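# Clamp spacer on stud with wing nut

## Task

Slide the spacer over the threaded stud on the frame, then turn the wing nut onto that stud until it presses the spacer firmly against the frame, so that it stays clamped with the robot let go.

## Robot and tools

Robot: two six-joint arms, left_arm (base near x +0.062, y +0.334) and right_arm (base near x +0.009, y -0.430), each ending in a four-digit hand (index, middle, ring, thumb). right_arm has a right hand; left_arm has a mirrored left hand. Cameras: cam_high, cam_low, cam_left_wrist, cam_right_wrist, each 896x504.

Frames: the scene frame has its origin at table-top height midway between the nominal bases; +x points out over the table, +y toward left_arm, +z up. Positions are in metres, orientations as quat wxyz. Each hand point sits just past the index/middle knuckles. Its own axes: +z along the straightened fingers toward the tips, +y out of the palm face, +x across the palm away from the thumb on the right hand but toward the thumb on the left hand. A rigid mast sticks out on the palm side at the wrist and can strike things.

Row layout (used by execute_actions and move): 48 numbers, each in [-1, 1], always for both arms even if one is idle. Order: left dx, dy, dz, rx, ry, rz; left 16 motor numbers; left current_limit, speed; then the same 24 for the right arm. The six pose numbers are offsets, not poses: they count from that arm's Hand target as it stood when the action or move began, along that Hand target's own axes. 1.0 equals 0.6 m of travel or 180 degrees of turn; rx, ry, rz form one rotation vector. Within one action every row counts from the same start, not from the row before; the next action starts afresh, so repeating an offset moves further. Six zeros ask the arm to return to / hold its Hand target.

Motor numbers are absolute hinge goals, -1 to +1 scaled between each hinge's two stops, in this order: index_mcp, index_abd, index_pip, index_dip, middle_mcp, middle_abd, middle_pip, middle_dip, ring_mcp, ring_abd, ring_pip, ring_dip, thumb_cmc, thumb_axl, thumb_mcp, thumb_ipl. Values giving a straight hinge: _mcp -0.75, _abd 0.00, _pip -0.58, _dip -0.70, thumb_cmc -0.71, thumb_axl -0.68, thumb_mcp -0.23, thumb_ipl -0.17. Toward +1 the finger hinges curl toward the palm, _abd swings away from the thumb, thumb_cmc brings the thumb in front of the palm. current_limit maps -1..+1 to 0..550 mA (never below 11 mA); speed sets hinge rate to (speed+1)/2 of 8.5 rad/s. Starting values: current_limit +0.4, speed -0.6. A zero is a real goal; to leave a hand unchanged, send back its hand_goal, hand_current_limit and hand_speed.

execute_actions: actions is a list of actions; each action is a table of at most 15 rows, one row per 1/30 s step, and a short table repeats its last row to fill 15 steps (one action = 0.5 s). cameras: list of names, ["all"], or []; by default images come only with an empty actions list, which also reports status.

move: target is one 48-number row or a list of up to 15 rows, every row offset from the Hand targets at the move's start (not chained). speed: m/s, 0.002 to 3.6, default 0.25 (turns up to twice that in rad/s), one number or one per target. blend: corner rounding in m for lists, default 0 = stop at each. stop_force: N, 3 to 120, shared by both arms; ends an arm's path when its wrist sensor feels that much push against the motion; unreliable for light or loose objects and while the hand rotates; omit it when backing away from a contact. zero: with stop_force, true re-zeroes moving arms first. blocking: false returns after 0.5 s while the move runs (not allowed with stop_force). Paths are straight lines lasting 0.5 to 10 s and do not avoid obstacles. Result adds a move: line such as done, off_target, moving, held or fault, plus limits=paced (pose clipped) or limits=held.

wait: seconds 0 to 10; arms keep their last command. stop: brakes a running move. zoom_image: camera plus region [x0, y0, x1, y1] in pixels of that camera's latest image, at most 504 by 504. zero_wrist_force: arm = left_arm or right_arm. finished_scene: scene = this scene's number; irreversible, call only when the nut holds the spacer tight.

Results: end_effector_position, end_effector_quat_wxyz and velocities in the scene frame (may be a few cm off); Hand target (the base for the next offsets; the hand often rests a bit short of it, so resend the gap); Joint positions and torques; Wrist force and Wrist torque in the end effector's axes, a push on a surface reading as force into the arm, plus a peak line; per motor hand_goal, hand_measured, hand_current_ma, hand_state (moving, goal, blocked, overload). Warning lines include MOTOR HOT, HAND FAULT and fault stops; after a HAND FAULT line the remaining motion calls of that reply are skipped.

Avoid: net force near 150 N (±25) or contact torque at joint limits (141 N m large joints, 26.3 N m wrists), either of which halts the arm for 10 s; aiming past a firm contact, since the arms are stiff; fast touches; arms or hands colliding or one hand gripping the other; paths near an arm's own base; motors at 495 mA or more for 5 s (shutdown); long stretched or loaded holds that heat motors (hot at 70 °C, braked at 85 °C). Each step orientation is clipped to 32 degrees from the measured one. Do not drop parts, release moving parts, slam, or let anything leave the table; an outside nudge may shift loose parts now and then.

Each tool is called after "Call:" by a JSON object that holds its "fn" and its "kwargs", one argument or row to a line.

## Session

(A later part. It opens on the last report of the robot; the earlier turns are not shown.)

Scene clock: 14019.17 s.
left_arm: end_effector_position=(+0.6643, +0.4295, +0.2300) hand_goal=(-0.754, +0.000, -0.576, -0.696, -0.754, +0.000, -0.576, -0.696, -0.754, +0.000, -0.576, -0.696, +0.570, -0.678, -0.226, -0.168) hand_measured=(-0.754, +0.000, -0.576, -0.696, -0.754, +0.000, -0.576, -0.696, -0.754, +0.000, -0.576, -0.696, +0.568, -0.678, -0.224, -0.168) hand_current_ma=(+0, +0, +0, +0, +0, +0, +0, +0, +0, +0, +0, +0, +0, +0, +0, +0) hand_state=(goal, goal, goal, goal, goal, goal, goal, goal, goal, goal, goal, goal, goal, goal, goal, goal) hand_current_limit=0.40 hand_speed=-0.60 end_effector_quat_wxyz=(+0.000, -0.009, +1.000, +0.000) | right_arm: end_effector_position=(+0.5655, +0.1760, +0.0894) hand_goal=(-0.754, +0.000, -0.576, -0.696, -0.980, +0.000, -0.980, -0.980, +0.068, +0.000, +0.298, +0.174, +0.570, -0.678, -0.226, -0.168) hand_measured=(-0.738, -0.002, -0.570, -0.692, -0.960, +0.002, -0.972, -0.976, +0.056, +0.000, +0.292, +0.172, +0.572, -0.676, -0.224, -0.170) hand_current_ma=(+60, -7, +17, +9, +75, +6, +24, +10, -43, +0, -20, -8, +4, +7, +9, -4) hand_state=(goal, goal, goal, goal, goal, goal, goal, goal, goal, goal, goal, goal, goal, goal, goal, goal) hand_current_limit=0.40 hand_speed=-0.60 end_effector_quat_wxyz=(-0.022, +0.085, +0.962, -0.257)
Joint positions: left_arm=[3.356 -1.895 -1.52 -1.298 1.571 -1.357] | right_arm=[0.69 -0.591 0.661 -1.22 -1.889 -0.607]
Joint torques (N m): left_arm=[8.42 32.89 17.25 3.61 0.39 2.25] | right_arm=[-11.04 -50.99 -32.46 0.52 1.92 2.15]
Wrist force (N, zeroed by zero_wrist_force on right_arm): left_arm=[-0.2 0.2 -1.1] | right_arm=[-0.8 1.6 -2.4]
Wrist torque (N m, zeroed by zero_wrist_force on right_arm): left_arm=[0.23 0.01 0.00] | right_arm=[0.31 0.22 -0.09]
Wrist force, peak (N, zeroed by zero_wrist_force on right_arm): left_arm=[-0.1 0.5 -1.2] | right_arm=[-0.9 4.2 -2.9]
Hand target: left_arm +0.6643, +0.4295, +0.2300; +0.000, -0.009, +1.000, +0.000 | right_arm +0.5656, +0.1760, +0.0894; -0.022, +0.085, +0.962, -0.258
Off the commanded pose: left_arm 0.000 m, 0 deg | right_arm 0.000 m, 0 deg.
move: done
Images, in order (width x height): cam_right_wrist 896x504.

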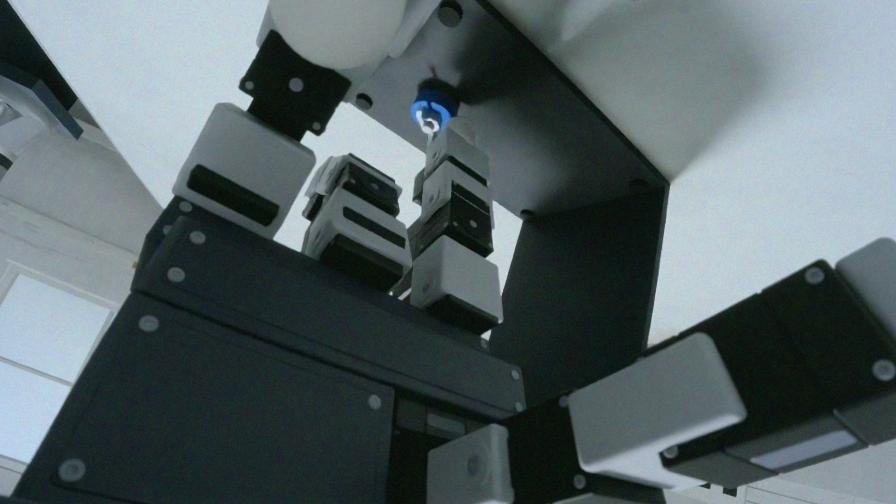

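Call:
{"fn": "move", "kwargs": {
  "target": [
    [0,0,0,0,0,0,-0.754,0,-0.576,-0.696,-0.754,0,-0.576,-0.696,-0.754,0,-0.576,-0.696,0.571,-0.678,-0.226,-0.168,0.4,-0.6,0,0.0087,-0.005,0,0,0,-0.754,0,-0.576,-0.696,-0.98,0,-0.98,-0.98,0.068,0,0.299,0.174,0.571,-0.678,-0.226,-0.168,0.4,-0.6],
    [0,0,0,0,0,0,-0.754,0,-0.576,-0.696,-0.754,0,-0.576,-0.696,-0.754,0,-0.576,-0.696,0.571,-0.678,-0.226,-0.168,0.4,-0.6,0,0.03,-0.0173,0,0,0,-0.754,0,-0.576,-0.696,-0.98,0,-0.98,-0.98,0.068,0,0.299,0.174,0.571,-0.678,-0.226,-0.168,0.4,-0.6]
  ],
  "speed": 0.1,
  "blend": [0.002,0],
  "cameras": ["all"]
}}

Call:
{"fn": "zoom_image", "kwargs": {
  "camera": "cam_right_wrist",
  "region": [386, 60, 496, 170]
}}

Call:
{"fn": "zoom_image", "kwargs": {
  "camera": "cam_low",
  "region": [390, 260, 470, 320]
}}

Scene clock: 14051.77 s.
left_arm: end_effector_position=(+0.6643, +0.4295, +0.2300) hand_goal=(-0.754, +0.000, -0.576, -0.696, -0.754, +0.000, -0.576, -0.696, -0.754, +0.000, -0.576, -0.696, +0.570, -0.678, -0.226, -0.168) hand_measured=(-0.754, +0.000, -0.576, -0.696, -0.754, +0.000, -0.576, -0.696, -0.754, +0.000, -0.576, -0.696, +0.568, -0.678, -0.224, -0.168) hand_current_ma=(+0, +0, +0, +0, +0, +0, +0, +0, +0, +0, +0, +0, +0, +0, +0, +0) hand_state=(goal, goal, goal, goal, goal, goal, goal, goal, goal, goal, goal, goal, goal, goal, goal, goal) hand_current_limit=0.40 hand_speed=-0.60 end_effector_quat_wxyz=(+0.000, -0.009, +1.000, +0.000) | right_arm: end_effector_position=(+0.5692, +0.1964, +0.0894) hand_goal=(-0.754, +0.000, -0.576, -0.696, -0.980, +0.000, -0.980, -0.980, +0.068, +0.000, +0.298, +0.174, +0.570, -0.678, -0.226, -0.168) hand_measured=(-0.738, -0.002, -0.570, -0.692, -0.960, +0.002, -0.972, -0.976, +0.056, +0.000, +0.292, +0.172, +0.572, -0.676, -0.224, -0.170) hand_current_ma=(+59, -7, +17, +9, +75, +6, +24, +10, -43, +0, -20, -8, +4, +7, +9, -4) hand_state=(goal, goal, goal, goal, goal, goal, goal, goal, goal, goal, goal, goal, goal, goal, goal, goal) hand_current_limit=0.40 hand_speed=-0.60 end_effector_quat_wxyz=(-0.022, +0.085, +0.962, -0.257)
Joint positions: left_arm=[3.356 -1.895 -1.52 -1.298 1.571 -1.357] | right_arm=[0.705 -0.512 0.509 -1.141 -1.883 -0.592]
Joint torques (N m): left_arm=[7.85 33.15 17.42 3.72 0.35 2.19] | right_arm=[10.41 -52.14 -33.02 0.44 1.99 2.01]
Wrist force (N, zeroed by zero_wrist_force on right_arm): left_arm=[0.0 0.4 -0.9] | right_arm=[-0.9 1.3 -2.2]
Wrist torque (N m, zeroed by zero_wrist_force on right_arm): left_arm=[0.23 -0.03 0.01] | right_arm=[0.25 0.23 -0.09]
Wrist force, peak (N, zeroed by zero_wrist_force on right_arm): left_arm=[-0.1 0.6 -1.2] | right_arm=[-0.9 1.8 -2.6]
Hand target: left_arm +0.6643, +0.4295, +0.2300; +0.000, -0.009, +1.000, +0.000 | right_arm +0.5692, +0.1964, +0.0894; -0.022, +0.085, +0.962, -0.258
Off the commanded pose: left_arm 0.000 m, 0 deg | right_arm 0.000 m, 0 deg.
move: done

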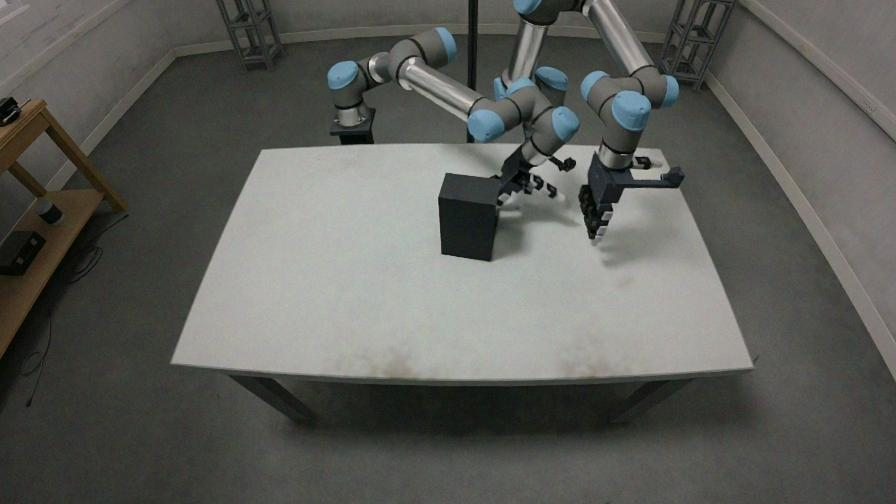

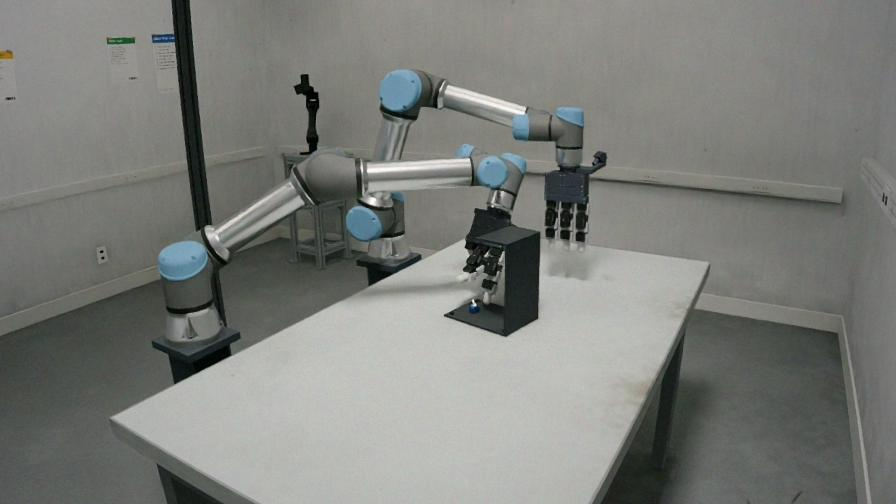

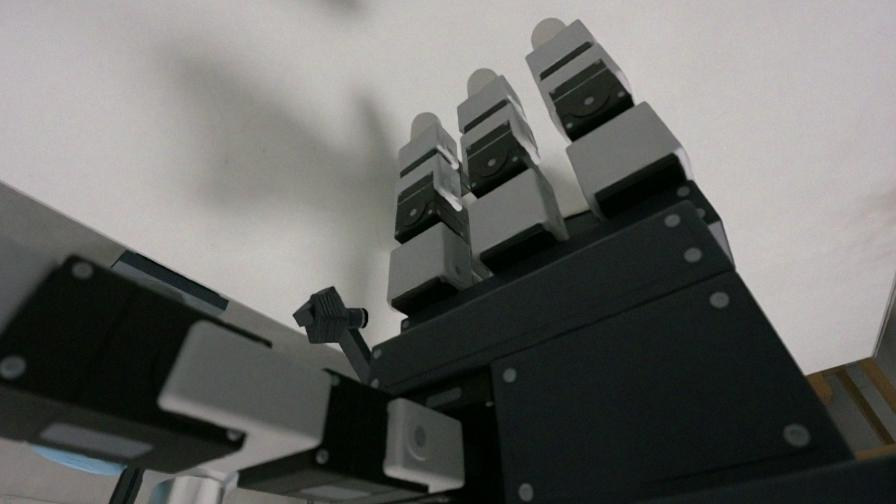

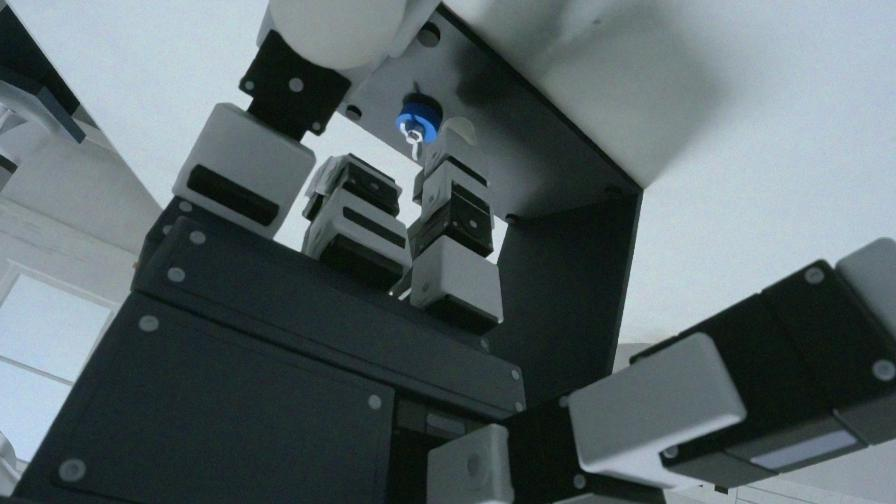

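Scaled by 4.582.

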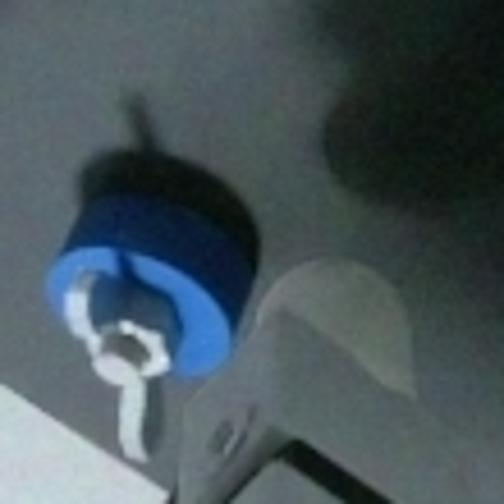

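Scaled by 6.300.

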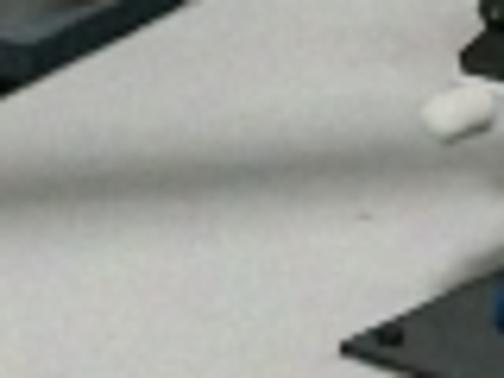

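Call:
{"fn": "zoom_image", "kwargs": {
  "camera": "cam_low",
  "region": [440, 280, 510, 340]
}}

Call:
{"fn": "zoom_image", "kwargs": {
  "camera": "cam_right_wrist",
  "region": [386, 100, 446, 170]
}}

Scaled by 7.200.

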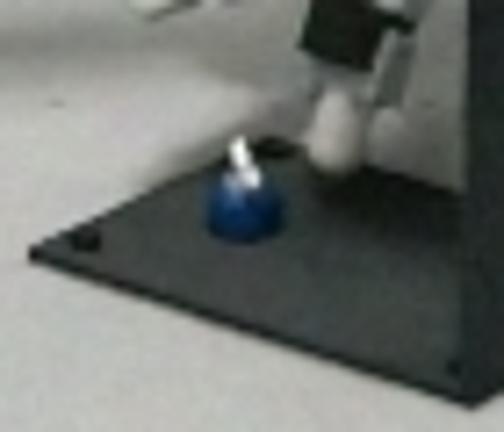

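Scaled by 7.200.

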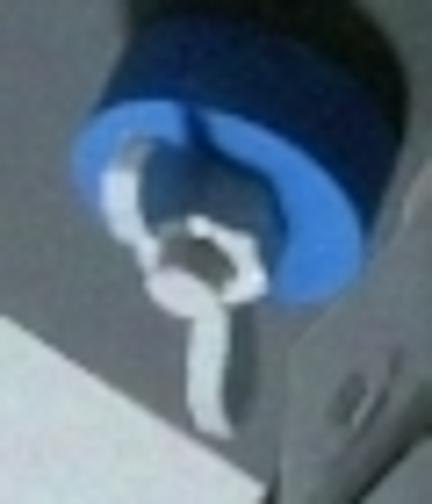

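Call:
{"fn": "move", "kwargs": {
  "target": [
    [0,0,0,0,0,0,-0.754,0,-0.576,-0.696,-0.754,0,-0.576,-0.696,-0.754,0,-0.576,-0.696,0.571,-0.678,-0.226,-0.168,0.4,-0.6,0,-0.0375,-0.06495,0,0,0,-0.754,0,-0.576,-0.696,-0.98,0,-0.98,-0.98,0.068,0,0.299,0.174,0.571,-0.678,-0.226,-0.168,0.4,-0.6],
    [0,0,0,0,0,0,-0.754,0,-0.576,-0.696,-0.754,0,-0.576,-0.696,-0.754,0,-0.576,-0.696,0.571,-0.678,-0.226,-0.168,0.4,-0.6,0.1977,-0.1561,0.0382,0,-0.16667,-0.28868,-0.754,0,-0.576,-0.696,-0.98,0,-0.98,-0.98,0.068,0,0.299,0.174,0.571,-0.678,-0.226,-0.168,0.4,-0.6],
    [0,0,0,0,0,0,-0.754,0,-0.576,-0.696,-0.754,0,-0.576,-0.696,-0.754,0,-0.576,-0.696,0.571,-0.678,-0.226,-0.168,0.4,-0.6,0.181,-0.3597,0.1556,0,-0.33333,-0.57735,-0.754,0,-0.576,-0.696,-0.98,0,-0.98,-0.98,0.068,0,0.299,0.174,0.571,-0.678,-0.226,-0.168,0.4,-0.6],
    [0,0,0,0,0,0,-0.754,0,-0.576,-0.696,-0.754,0,-0.576,-0.696,-0.754,0,-0.576,-0.696,0.571,-0.678,-0.226,-0.168,0.4,-0.6,0.1062,-0.4342,0.16409,0,-0.40556,-0.70244,-0.754,0,-0.576,-0.696,-0.98,0,-0.98,-0.98,0.068,0,0.299,0.174,0.571,-0.678,-0.226,-0.168,0.4,-0.6],
    [0,0,0,0,0,0,-0.754,0,-0.576,-0.696,-0.754,0,-0.576,-0.696,-0.754,0,-0.576,-0.696,0.571,-0.678,-0.226,-0.168,0.4,-0.6,0.1062,-0.3967,0.22904,0,-0.40556,-0.70244,-0.754,0,-0.576,-0.696,-0.98,0,-0.98,-0.98,0.068,0,0.299,0.174,0.571,-0.678,-0.226,-0.168,0.4,-0.6]
  ],
  "speed": [0.12,0.35,0.35,0.35,0.08],
  "blend": [0.004,0.01,0.01,0.003,0],
  "cameras": ["cam_right_wrist"]
}}

Call:
{"fn": "zoom_image", "kwargs": {
  "camera": "cam_right_wrist",
  "region": [386, 60, 496, 170]
}}

Scene clock: 14156.37 s.
left_arm: end_effector_position=(+0.6643, +0.4295, +0.2300) hand_goal=(-0.754, +0.000, -0.576, -0.696, -0.754, +0.000, -0.576, -0.696, -0.754, +0.000, -0.576, -0.696, +0.570, -0.678, -0.226, -0.168) hand_measured=(-0.754, +0.000, -0.576, -0.696, -0.754, +0.000, -0.576, -0.696, -0.754, +0.000, -0.576, -0.696, +0.568, -0.678, -0.224, -0.168) hand_current_ma=(+0, +0, +0, +0, +0, +0, +0, +0, +0, +0, +0, +0, +0, +0, +0, +0) hand_state=(goal, goal, goal, goal, goal, goal, goal, goal, goal, goal, goal, goal, goal, goal, goal, goal) hand_current_limit=0.40 hand_speed=-0.60 end_effector_quat_wxyz=(+0.000, -0.009, +1.000, +0.000) | right_arm: end_effector_position=(+0.4583, -0.0630, +0.0893) hand_goal=(-0.754, +0.000, -0.576, -0.696, -0.980, +0.000, -0.980, -0.980, +0.068, +0.000, +0.298, +0.174, +0.570, -0.678, -0.226, -0.168) hand_measured=(-0.740, -0.002, -0.570, -0.692, -0.960, +0.002, -0.972, -0.976, +0.056, +0.000, +0.292, +0.172, +0.572, -0.676, -0.224, -0.170) hand_current_ma=(+55, -7, +16, +9, +75, +6, +24, +10, -43, +0, -20, -8, +4, +7, +9, -4) hand_state=(goal, goal, goal, goal, goal, goal, goal, goal, goal, goal, goal, goal, goal, goal, goal, goal) hand_current_limit=0.40 hand_speed=-0.60 end_effector_quat_wxyz=(-0.240, +0.895, -0.362, +0.098)
Joint positions: left_arm=[3.356 -1.895 -1.52 -1.298 1.571 -1.357] | right_arm=[0.357 -1.194 1.967 -2.831 -1.368 -3.506]
Joint torques (N m): left_arm=[8.09 32.28 17.18 3.65 0.25 2.31] | right_arm=[-11.2 -26.53 -6.45 -4.84 2.64 -2.07]
Wrist force (N, zeroed by zero_wrist_force on right_arm): left_arm=[-0.2 0.4 -0.9] | right_arm=[-0.8 1.2 -2.1]
Wrist torque (N m, zeroed by zero_wrist_force on right_arm): left_arm=[0.23 0.00 0.00] | right_arm=[0.22 0.20 0.02]
Wrist force, peak (N, zeroed by zero_wrist_force on right_arm): left_arm=[-0.3 0.6 -1.3] | right_arm=[-0.6 2.7 -2.3]
Hand target: left_arm +0.6643, +0.4295, +0.2300; +0.000, -0.009, +1.000, +0.000 | right_arm +0.4583, -0.0630, +0.0892; -0.240, +0.895, -0.362, +0.098
Off the commanded pose: left_arm 0.000 m, 0 deg | right_arm 0.000 m, 0 deg.
move: done
Images, in order (width x height): cam_right_wrist 896x504.

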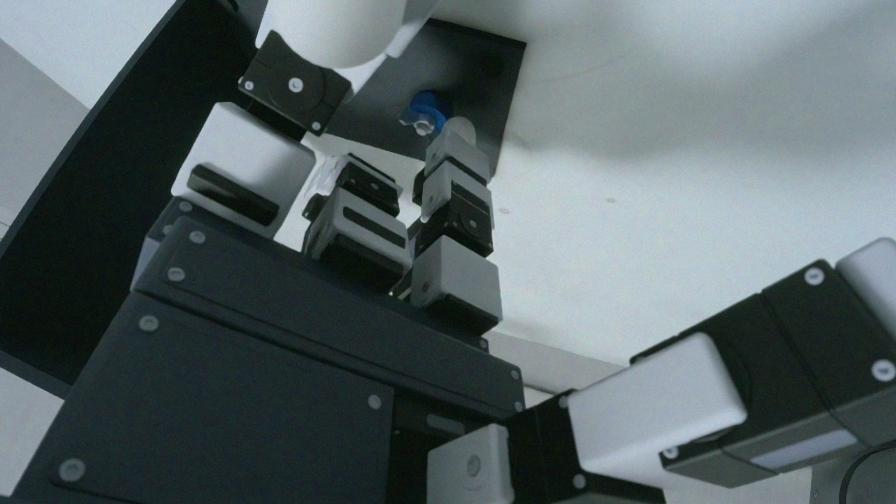

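Scaled by 4.582.

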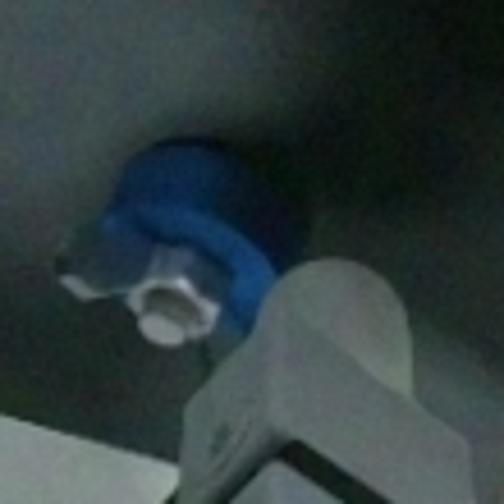

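Call:
{"fn": "move", "kwargs": {
  "target": [0,0,0,0,0,0,-0.754,0,-0.576,-0.696,-0.754,0,-0.576,-0.696,-0.754,0,-0.576,-0.696,0.571,-0.678,-0.226,-0.168,0.4,-0.6,0,-0.00866,0.005,0,0,0,-0.754,0,-0.576,-0.696,-0.98,0,-0.98,-0.98,0.068,0,0.299,0.174,0.571,-0.678,-0.226,-0.168,0.4,-0.6],
  "speed": 0.04,
  "cameras": []
}}

Call:
{"fn": "move", "kwargs": {
  "target": [0,0,0,0,0,0,-0.754,0,-0.576,-0.696,-0.754,0,-0.576,-0.696,-0.754,0,-0.576,-0.696,0.571,-0.678,-0.226,-0.168,0.4,-0.6,0,-0.00433,0.0025,0,0,0,-0.754,0,-0.576,-0.696,-0.98,0,-0.98,-0.98,0.068,0,0.299,0.174,0.571,-0.678,-0.226,-0.168,0.4,-0.6],
  "speed": 0.04,
  "cameras": ["cam_right_wrist"]
}}

Call:
{"fn": "zoom_image", "kwargs": {
  "camera": "cam_right_wrist",
  "region": [386, 40, 496, 150]
}}

Scene clock: 14176.07 s.
left_arm: end_effector_position=(+0.6643, +0.4295, +0.2300) hand_goal=(-0.754, +0.000, -0.576, -0.696, -0.754, +0.000, -0.576, -0.696, -0.754, +0.000, -0.576, -0.696, +0.570, -0.678, -0.226, -0.168) hand_measured=(-0.754, +0.000, -0.576, -0.696, -0.754, +0.000, -0.576, -0.696, -0.754, +0.000, -0.576, -0.696, +0.568, -0.678, -0.224, -0.168) hand_current_ma=(+0, +0, +0, +0, +0, +0, +0, +0, +0, +0, +0, +0, +0, +0, +0, +0) hand_state=(goal, goal, goal, goal, goal, goal, goal, goal, goal, goal, goal, goal, goal, goal, goal, goal) hand_current_limit=0.40 hand_speed=-0.60 end_effector_quat_wxyz=(+0.000, -0.009, +1.000, +0.000) | right_arm: end_effector_position=(+0.4624, -0.0588, +0.0892) hand_goal=(-0.754, +0.000, -0.576, -0.696, -0.980, +0.000, -0.980, -0.980, +0.068, +0.000, +0.298, +0.174, +0.570, -0.678, -0.226, -0.168) hand_measured=(-0.740, -0.002, -0.570, -0.692, -0.960, +0.002, -0.972, -0.976, +0.056, +0.000, +0.292, +0.172, +0.572, -0.676, -0.224, -0.170) hand_current_ma=(+55, -7, +16, +9, +75, +6, +24, +10, -43, +0, -20, -8, +4, +7, +9, -4) hand_state=(goal, goal, goal, goal, goal, goal, goal, goal, goal, goal, goal, goal, goal, goal, goal, goal) hand_current_limit=0.40 hand_speed=-0.60 end_effector_quat_wxyz=(-0.240, +0.895, -0.362, +0.098)
Joint positions: left_arm=[3.356 -1.895 -1.52 -1.298 1.571 -1.357] | right_arm=[0.362 -1.183 1.95 -2.826 -1.37 -3.502]
Joint torques (N m): left_arm=[8.03 32.68 17.32 3.58 0.22 2.3] | right_arm=[9.7 -27.44 -28.61 -0.8 -1.85 1.96]
Wrist force (N, zeroed by zero_wrist_force on right_arm): left_arm=[-0.2 0.4 -1.1] | right_arm=[-0.7 1.4 -1.9]
Wrist torque (N m, zeroed by zero_wrist_force on right_arm): left_arm=[0.26 0.00 -0.01] | right_arm=[0.25 0.18 -0.09]
Wrist force, peak (N, zeroed by zero_wrist_force on right_arm): left_arm=[0.1 0.5 -1.3] | right_arm=[-0.9 1.5 -2.2]
Hand target: left_arm +0.6643, +0.4295, +0.2300; +0.000, -0.009, +1.000, +0.000 | right_arm +0.4625, -0.0587, +0.0892; -0.240, +0.895, -0.362, +0.098
Off the commanded pose: left_arm 0.000 m, 0 deg | right_arm 0.000 m, 0 deg.
move: done
No camera images: "cameras" was empty.

Scene clock: 14176.80 s.
left_arm: end_effector_position=(+0.6643, +0.4295, +0.2300) hand_goal=(-0.754, +0.000, -0.576, -0.696, -0.754, +0.000, -0.576, -0.696, -0.754, +0.000, -0.576, -0.696, +0.570, -0.678, -0.226, -0.168) hand_measured=(-0.754, +0.000, -0.576, -0.696, -0.754, +0.000, -0.576, -0.696, -0.754, +0.000, -0.576, -0.696, +0.568, -0.678, -0.224, -0.168) hand_current_ma=(+0, +0, +0, +0, +0, +0, +0, +0, +0, +0, +0, +0, +0, +0, +0, +0) hand_state=(goal, goal, goal, goal, goal, goal, goal, goal, goal, goal, goal, goal, goal, goal, goal, goal) hand_current_limit=0.40 hand_speed=-0.60 end_effector_quat_wxyz=(+0.000, -0.009, +1.000, +0.000) | right_arm: end_effector_position=(+0.4645, -0.0566, +0.0892) hand_goal=(-0.754, +0.000, -0.576, -0.696, -0.980, +0.000, -0.980, -0.980, +0.068, +0.000, +0.298, +0.174, +0.570, -0.678, -0.226, -0.168) hand_measured=(-0.740, -0.002, -0.570, -0.692, -0.960, +0.002, -0.972, -0.976, +0.056, +0.000, +0.292, +0.172, +0.572, -0.676, -0.224, -0.170) hand_current_ma=(+55, -7, +16, +9, +75, +6, +24, +10, -43, +0, -20, -8, +4, +7, +9, -4) hand_state=(goal, goal, goal, goal, goal, goal, goal, goal, goal, goal, goal, goal, goal, goal, goal, goal) hand_current_limit=0.40 hand_speed=-0.60 end_effector_quat_wxyz=(-0.240, +0.895, -0.362, +0.098)
Joint positions: left_arm=[3.356 -1.895 -1.52 -1.298 1.571 -1.357] | right_arm=[0.364 -1.177 1.941 -2.824 -1.371 -3.5]
Joint torques (N m): left_arm=[8.36 32.92 17.59 3.72 0.21 2.22] | right_arm=[10.34 -26.64 -27.23 -0.84 -1.8 2.04]
Wrist force (N, zeroed by zero_wrist_force on right_arm): left_arm=[-0.1 0.3 -1.1] | right_arm=[-0.8 1.5 -1.9]
Wrist torque (N m, zeroed by zero_wrist_force on right_arm): left_arm=[0.24 -0.02 0.01] | right_arm=[0.26 0.20 -0.10]
Wrist force, peak (N, zeroed by zero_wrist_force on right_arm): left_arm=[-0.1 0.3 -1.2] | right_arm=[-0.9 1.3 -2.3]
Hand target: left_arm +0.6643, +0.4295, +0.2300; +0.000, -0.009, +1.000, +0.000 | right_arm +0.4645, -0.0565, +0.0892; -0.240, +0.895, -0.362, +0.098
Off the commanded pose: left_arm 0.000 m, 0 deg | right_arm 0.000 m, 0 deg.
move: done
Images, in order (width x height): cam_right_wrist 896x504.

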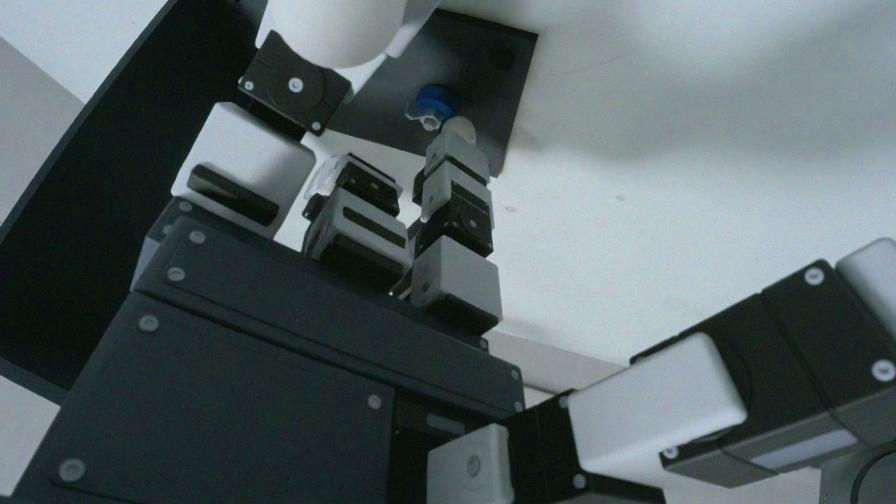

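Scaled by 4.582.

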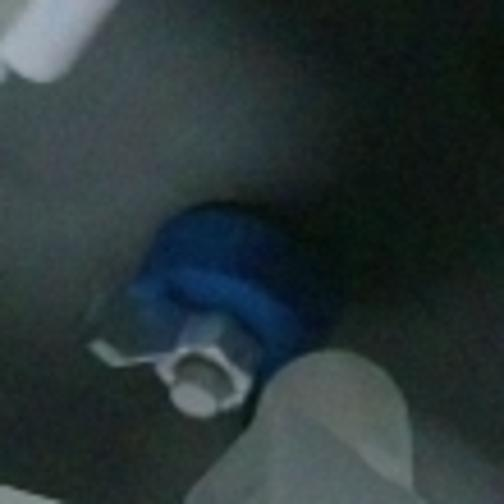

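Call:
{"fn": "move", "kwargs": {
  "target": [0,0,0,0,0,0,-0.754,0,-0.576,-0.696,-0.754,0,-0.576,-0.696,-0.754,0,-0.576,-0.696,0.571,-0.678,-0.226,-0.168,0.4,-0.6,0,-0.00217,0.00125,0,0,0,-0.754,0,-0.576,-0.696,-0.98,0,-0.98,-0.98,0.068,0,0.299,0.174,0.571,-0.678,-0.226,-0.168,0.4,-0.6],
  "speed": 0.03,
  "cameras": []
}}

Call:
{"fn": "move", "kwargs": {
  "target": [0,0,0,0,0,0,-0.754,0,-0.576,-0.696,-0.754,0,-0.576,-0.696,-0.754,0,-0.576,-0.696,0.571,-0.678,-0.226,-0.168,0.4,-0.6,0,-0.00217,0.00125,0,0,0,-0.754,0,-0.576,-0.696,-0.98,0,-0.98,-0.98,0.068,0,0.299,0.174,0.571,-0.678,-0.226,-0.168,0.4,-0.6],
  "speed": 0.03,
  "cameras": ["cam_right_wrist"]
}}

Call:
{"fn": "zoom_image", "kwargs": {
  "camera": "cam_right_wrist",
  "region": [386, 40, 496, 150]
}}

Scene clock: 14187.57 s.
left_arm: end_effector_position=(+0.6643, +0.4295, +0.2300) hand_goal=(-0.754, +0.000, -0.576, -0.696, -0.754, +0.000, -0.576, -0.696, -0.754, +0.000, -0.576, -0.696, +0.570, -0.678, -0.226, -0.168) hand_measured=(-0.754, +0.000, -0.576, -0.696, -0.754, +0.000, -0.576, -0.696, -0.754, +0.000, -0.576, -0.696, +0.568, -0.678, -0.224, -0.168) hand_current_ma=(+0, +0, +0, +0, +0, +0, +0, +0, +0, +0, +0, +0, +0, +0, +0, +0) hand_state=(goal, goal, goal, goal, goal, goal, goal, goal, goal, goal, goal, goal, goal, goal, goal, goal) hand_current_limit=0.40 hand_speed=-0.60 end_effector_quat_wxyz=(+0.000, -0.009, +1.000, +0.000) | right_arm: end_effector_position=(+0.4655, -0.0555, +0.0892) hand_goal=(-0.754, +0.000, -0.576, -0.696, -0.980, +0.000, -0.980, -0.980, +0.068, +0.000, +0.298, +0.174, +0.570, -0.678, -0.226, -0.168) hand_measured=(-0.740, -0.002, -0.570, -0.692, -0.960, +0.002, -0.972, -0.976, +0.056, +0.000, +0.292, +0.172, +0.572, -0.676, -0.224, -0.170) hand_current_ma=(+55, -7, +16, +9, +75, +6, +24, +10, -43, +0, -20, -8, +4, +7, +9, -4) hand_state=(goal, goal, goal, goal, goal, goal, goal, goal, goal, goal, goal, goal, goal, goal, goal, goal) hand_current_limit=0.40 hand_speed=-0.60 end_effector_quat_wxyz=(-0.240, +0.895, -0.362, +0.098)
Joint positions: left_arm=[3.356 -1.895 -1.52 -1.298 1.571 -1.357] | right_arm=[0.365 -1.174 1.937 -2.822 -1.372 -3.499]
Joint torques (N m): left_arm=[8.05 32.69 16.94 3.57 0.24 2.15] | right_arm=[10.16 -27.76 -27.43 -0.9 -1.78 1.98]
Wrist force (N, zeroed by zero_wrist_force on right_arm): left_arm=[0.0 0.5 -1.2] | right_arm=[-0.7 1.4 -2.1]
Wrist torque (N m, zeroed by zero_wrist_force on right_arm): left_arm=[0.27 -0.03 0.01] | right_arm=[0.24 0.18 -0.09]
Wrist force, peak (N, zeroed by zero_wrist_force on right_arm): left_arm=[-0.2 0.4 -1.3] | right_arm=[-0.9 1.5 -2.4]
Hand target: left_arm +0.6643, +0.4295, +0.2300; +0.000, -0.009, +1.000, +0.000 | right_arm +0.4656, -0.0554, +0.0892; -0.240, +0.895, -0.362, +0.098
Off the commanded pose: left_arm 0.000 m, 0 deg | right_arm 0.000 m, 0 deg.
move: done
No camera images: "cameras" was empty.

Scene clock: 14188.27 s.
left_arm: end_effector_position=(+0.6643, +0.4295, +0.2300) hand_goal=(-0.754, +0.000, -0.576, -0.696, -0.754, +0.000, -0.576, -0.696, -0.754, +0.000, -0.576, -0.696, +0.570, -0.678, -0.226, -0.168) hand_measured=(-0.754, +0.000, -0.576, -0.696, -0.754, +0.000, -0.576, -0.696, -0.754, +0.000, -0.576, -0.696, +0.568, -0.678, -0.224, -0.168) hand_current_ma=(+0, +0, +0, +0, +0, +0, +0, +0, +0, +0, +0, +0, +0, +0, +0, +0) hand_state=(goal, goal, goal, goal, goal, goal, goal, goal, goal, goal, goal, goal, goal, goal, goal, goal) hand_current_limit=0.40 hand_speed=-0.60 end_effector_quat_wxyz=(+0.000, -0.009, +1.000, +0.000) | right_arm: end_effector_position=(+0.4666, -0.0544, +0.0892) hand_goal=(-0.754, +0.000, -0.576, -0.696, -0.980, +0.000, -0.980, -0.980, +0.068, +0.000, +0.298, +0.174, +0.570, -0.678, -0.226, -0.168) hand_measured=(-0.736, -0.002, -0.570, -0.692, -0.960, +0.002, -0.972, -0.976, +0.056, +0.000, +0.292, +0.172, +0.572, -0.676, -0.224, -0.170) hand_current_ma=(+67, -7, +20, +9, +75, +6, +24, +10, -43, +0, -20, -8, +4, +7, +9, -4) hand_state=(goal, goal, goal, goal, goal, goal, goal, goal, goal, goal, goal, goal, goal, goal, goal, goal) hand_current_limit=0.40 hand_speed=-0.60 end_effector_quat_wxyz=(-0.240, +0.895, -0.362, +0.098)
Joint positions: left_arm=[3.356 -1.895 -1.52 -1.298 1.571 -1.357] | right_arm=[0.366 -1.171 1.932 -2.821 -1.372 -3.498]
Joint torques (N m): left_arm=[8.93 32.17 17.72 3.6 0.29 2.33] | right_arm=[10.35 -26.52 -28.91 -0.79 -1.97 2]
Wrist force (N, zeroed by zero_wrist_force on right_arm): left_arm=[-0.3 0.4 -1.0] | right_arm=[-1.4 1.8 -6.0]
Wrist torque (N m, zeroed by zero_wrist_force on right_arm): left_arm=[0.24 0.02 -0.02] | right_arm=[0.48 0.15 -0.16]
Wrist force, peak (N, zeroed by zero_wrist_force on right_arm): left_arm=[-0.1 0.7 -1.1] | right_arm=[-1.4 1.8 -6.0]
Hand target: left_arm +0.6643, +0.4295, +0.2300; +0.000, -0.009, +1.000, +0.000 | right_arm +0.4666, -0.0544, +0.0892; -0.240, +0.895, -0.362, +0.098
Off the commanded pose: left_arm 0.000 m, 0 deg | right_arm 0.000 m, 0 deg.
move: done
Images, in order (width x height): cam_right_wrist 896x504.

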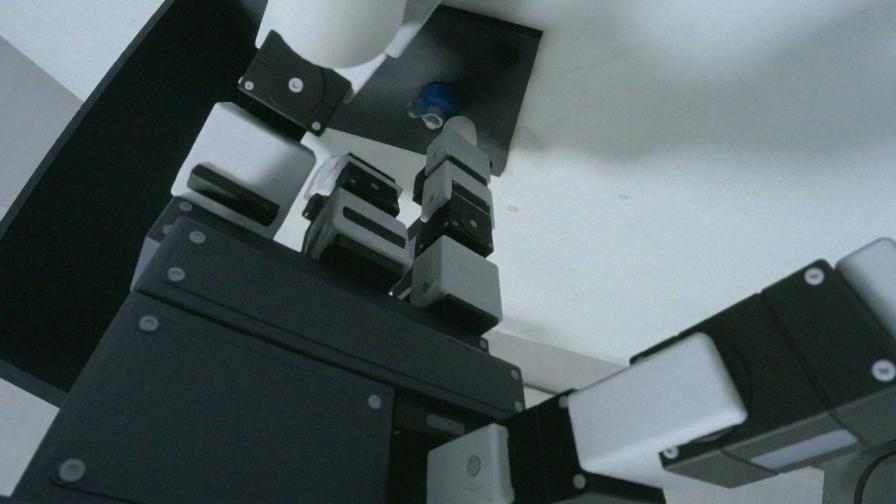

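Scaled by 4.582.

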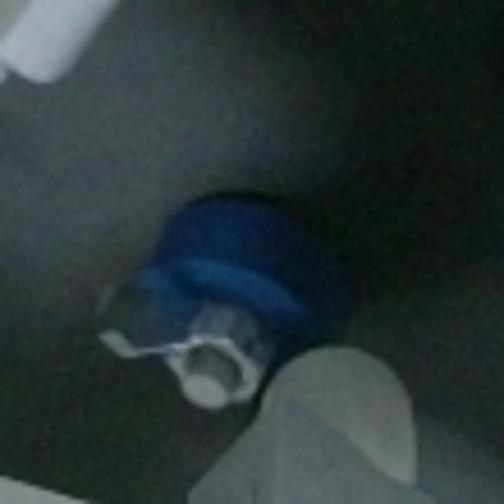

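Call:
{"fn": "move", "kwargs": {
  "target": [
    [0,0,0,0,0,0,-0.754,0,-0.576,-0.696,-0.754,0,-0.576,-0.696,-0.754,0,-0.576,-0.696,0.571,-0.678,-0.226,-0.168,0.4,-0.6,0,0.00122,-0.00456,0,0,0,-0.754,0,-0.576,-0.696,-0.98,0,-0.98,-0.98,0.068,0,0.299,0.174,0.571,-0.678,-0.226,-0.168,0.4,-0.6],
    [0,0,0,0,0,0,-0.754,0,-0.576,-0.696,-0.754,0,-0.576,-0.696,-0.754,0,-0.576,-0.696,0.571,-0.678,-0.226,-0.168,0.4,-0.6,0,-0.00456,-0.00122,0,0,0,-0.754,0,-0.576,-0.696,-0.98,0,-0.98,-0.98,0.068,0,0.299,0.174,0.571,-0.678,-0.226,-0.168,0.4,-0.6]
  ],
  "speed": 0.03,
  "blend": [0.0005,0],
  "cameras": []
}}

Call:
{"fn": "move", "kwargs": {
  "target": [0,0,0,0,0,0,-0.754,0,-0.576,-0.696,-0.754,0,-0.576,-0.696,-0.754,0,-0.576,-0.696,0.571,-0.678,-0.226,-0.168,0.4,-0.6,0,-0.00217,0.00125,0,0,0,-0.754,0,-0.576,-0.696,-0.98,0,-0.98,-0.98,0.068,0,0.299,0.174,0.571,-0.678,-0.226,-0.168,0.4,-0.6],
  "speed": 0.03,
  "cameras": ["cam_right_wrist"]
}}

Call:
{"fn": "zoom_image", "kwargs": {
  "camera": "cam_right_wrist",
  "region": [386, 40, 496, 150]
}}

Scene clock: 14253.93 s.
left_arm: end_effector_position=(+0.6643, +0.4295, +0.2300) hand_goal=(-0.754, +0.000, -0.576, -0.696, -0.754, +0.000, -0.576, -0.696, -0.754, +0.000, -0.576, -0.696, +0.570, -0.678, -0.226, -0.168) hand_measured=(-0.754, +0.000, -0.576, -0.696, -0.754, +0.000, -0.576, -0.696, -0.754, +0.000, -0.576, -0.696, +0.568, -0.678, -0.224, -0.168) hand_current_ma=(+0, +0, +0, +0, +0, +0, +0, +0, +0, +0, +0, +0, +0, +0, +0, +0) hand_state=(goal, goal, goal, goal, goal, goal, goal, goal, goal, goal, goal, goal, goal, goal, goal, goal) hand_current_limit=0.40 hand_speed=-0.60 end_effector_quat_wxyz=(+0.000, -0.009, +1.000, +0.000) | right_arm: end_effector_position=(+0.4680, -0.0530, +0.0912) hand_goal=(-0.754, +0.000, -0.576, -0.696, -0.980, +0.000, -0.980, -0.980, +0.068, +0.000, +0.298, +0.174, +0.570, -0.678, -0.226, -0.168) hand_measured=(-0.728, -0.002, -0.566, -0.692, -0.960, +0.002, -0.972, -0.976, +0.056, +0.000, +0.292, +0.172, +0.572, -0.676, -0.224, -0.170) hand_current_ma=(+109, -7, +38, +11, +75, +6, +24, +10, -43, +0, -20, -8, +4, +7, +9, -4) hand_state=(blocked, goal, goal, goal, goal, goal, goal, goal, goal, goal, goal, goal, goal, goal, goal, goal) hand_current_limit=0.40 hand_speed=-0.60 end_effector_quat_wxyz=(-0.240, +0.895, -0.362, +0.098)
Joint positions: left_arm=[3.356 -1.895 -1.52 -1.298 1.571 -1.357] | right_arm=[0.368 -1.171 1.925 -2.814 -1.373 -3.496]
Joint torques (N m): left_arm=[8.55 32.25 17.32 3.6 0.16 2.14] | right_arm=[9.8 -27.67 -27.7 -1.04 -1.84 2.09]
Wrist force (N, zeroed by zero_wrist_force on right_arm): left_arm=[-0.2 0.6 -1.0] | right_arm=[-1.3 2.4 -3.4]
Wrist torque (N m, zeroed by zero_wrist_force on right_arm): left_arm=[0.28 0.00 -0.01] | right_arm=[0.25 0.19 -0.16]
Wrist force, peak (N, zeroed by zero_wrist_force on right_arm): left_arm=[-0.3 0.4 -1.3] | right_arm=[-0.8 2.2 -6.5]
Hand target: left_arm +0.6643, +0.4295, +0.2300; +0.000, -0.009, +1.000, +0.000 | right_arm +0.4680, -0.0529, +0.0912; -0.240, +0.895, -0.362, +0.098
Off the commanded pose: left_arm 0.000 m, 0 deg | right_arm 0.000 m, 0 deg.
move: done
No camera images: "cameras" was empty.

Scene clock: 14254.63 s.
left_arm: end_effector_position=(+0.6643, +0.4295, +0.2300) hand_goal=(-0.754, +0.000, -0.576, -0.696, -0.754, +0.000, -0.576, -0.696, -0.754, +0.000, -0.576, -0.696, +0.570, -0.678, -0.226, -0.168) hand_measured=(-0.754, +0.000, -0.576, -0.696, -0.754, +0.000, -0.576, -0.696, -0.754, +0.000, -0.576, -0.696, +0.568, -0.678, -0.224, -0.168) hand_current_ma=(+0, +0, +0, +0, +0, +0, +0, +0, +0, +0, +0, +0, +0, +0, +0, +0) hand_state=(goal, goal, goal, goal, goal, goal, goal, goal, goal, goal, goal, goal, goal, goal, goal, goal) hand_current_limit=0.40 hand_speed=-0.60 end_effector_quat_wxyz=(+0.000, -0.009, +1.000, +0.000) | right_arm: end_effector_position=(+0.4690, -0.0519, +0.0912) hand_goal=(-0.754, +0.000, -0.576, -0.696, -0.980, +0.000, -0.980, -0.980, +0.068, +0.000, +0.298, +0.174, +0.570, -0.678, -0.226, -0.168) hand_measured=(-0.720, -0.002, -0.562, -0.692, -0.960, +0.002, -0.972, -0.976, +0.056, +0.000, +0.292, +0.172, +0.572, -0.676, -0.224, -0.170) hand_current_ma=(+141, -7, +51, +16, +75, +6, +24, +10, -43, +0, -20, -8, +4, +7, +9, -4) hand_state=(blocked, goal, goal, goal, goal, goal, goal, goal, goal, goal, goal, goal, goal, goal, goal, goal) hand_current_limit=0.40 hand_speed=-0.60 end_effector_quat_wxyz=(-0.240, +0.895, -0.362, +0.098)
Joint positions: left_arm=[3.356 -1.895 -1.52 -1.298 1.571 -1.357] | right_arm=[0.369 -1.168 1.92 -2.812 -1.373 -3.495]
Joint torques (N m): left_arm=[7.89 33.35 17.69 3.62 0.12 2.28] | right_arm=[10.1 -26.7 -28.44 -0.98 -1.93 2.09]
Wrist force (N, zeroed by zero_wrist_force on right_arm): left_arm=[-0.1 0.4 -1.2] | right_arm=[-1.2 2.8 -5.0]
Wrist torque (N m, zeroed by zero_wrist_force on right_arm): left_arm=[0.26 -0.02 0.01] | right_arm=[0.37 0.11 -0.15]
Wrist force, peak (N, zeroed by zero_wrist_force on right_arm): left_arm=[-0.1 0.4 -1.2] | right_arm=[-1.2 2.8 -5.0]
Hand target: left_arm +0.6643, +0.4295, +0.2300; +0.000, -0.009, +1.000, +0.000 | right_arm +0.4691, -0.0518, +0.0912; -0.240, +0.895, -0.362, +0.098
Off the commanded pose: left_arm 0.000 m, 0 deg | right_arm 0.000 m, 0 deg.
move: done
Images, in order (width x height): cam_right_wrist 896x504.

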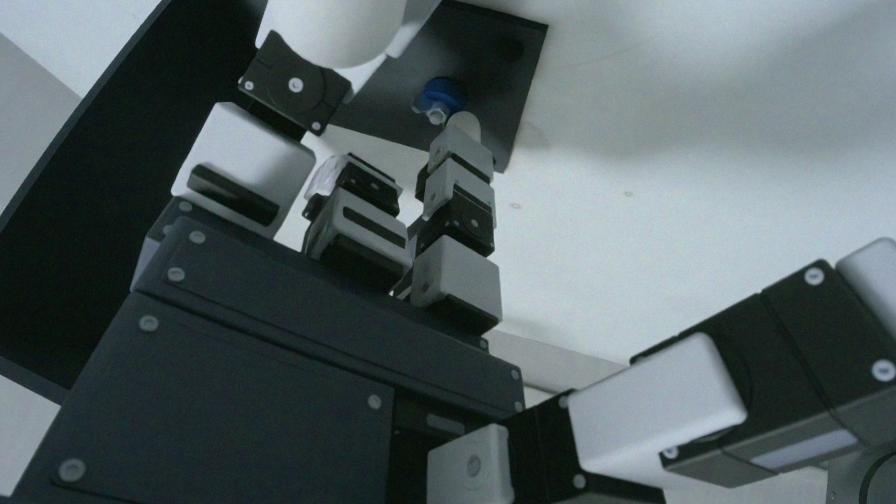

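Scaled by 4.582.

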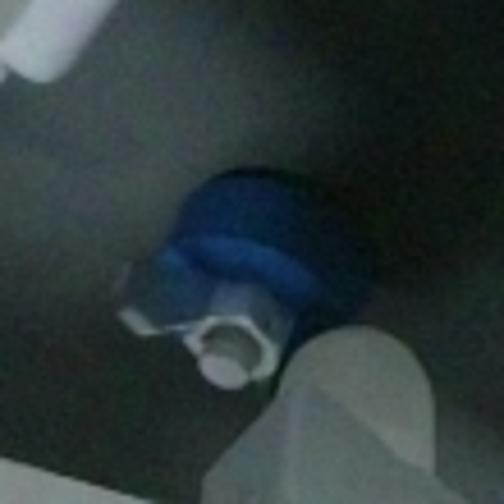

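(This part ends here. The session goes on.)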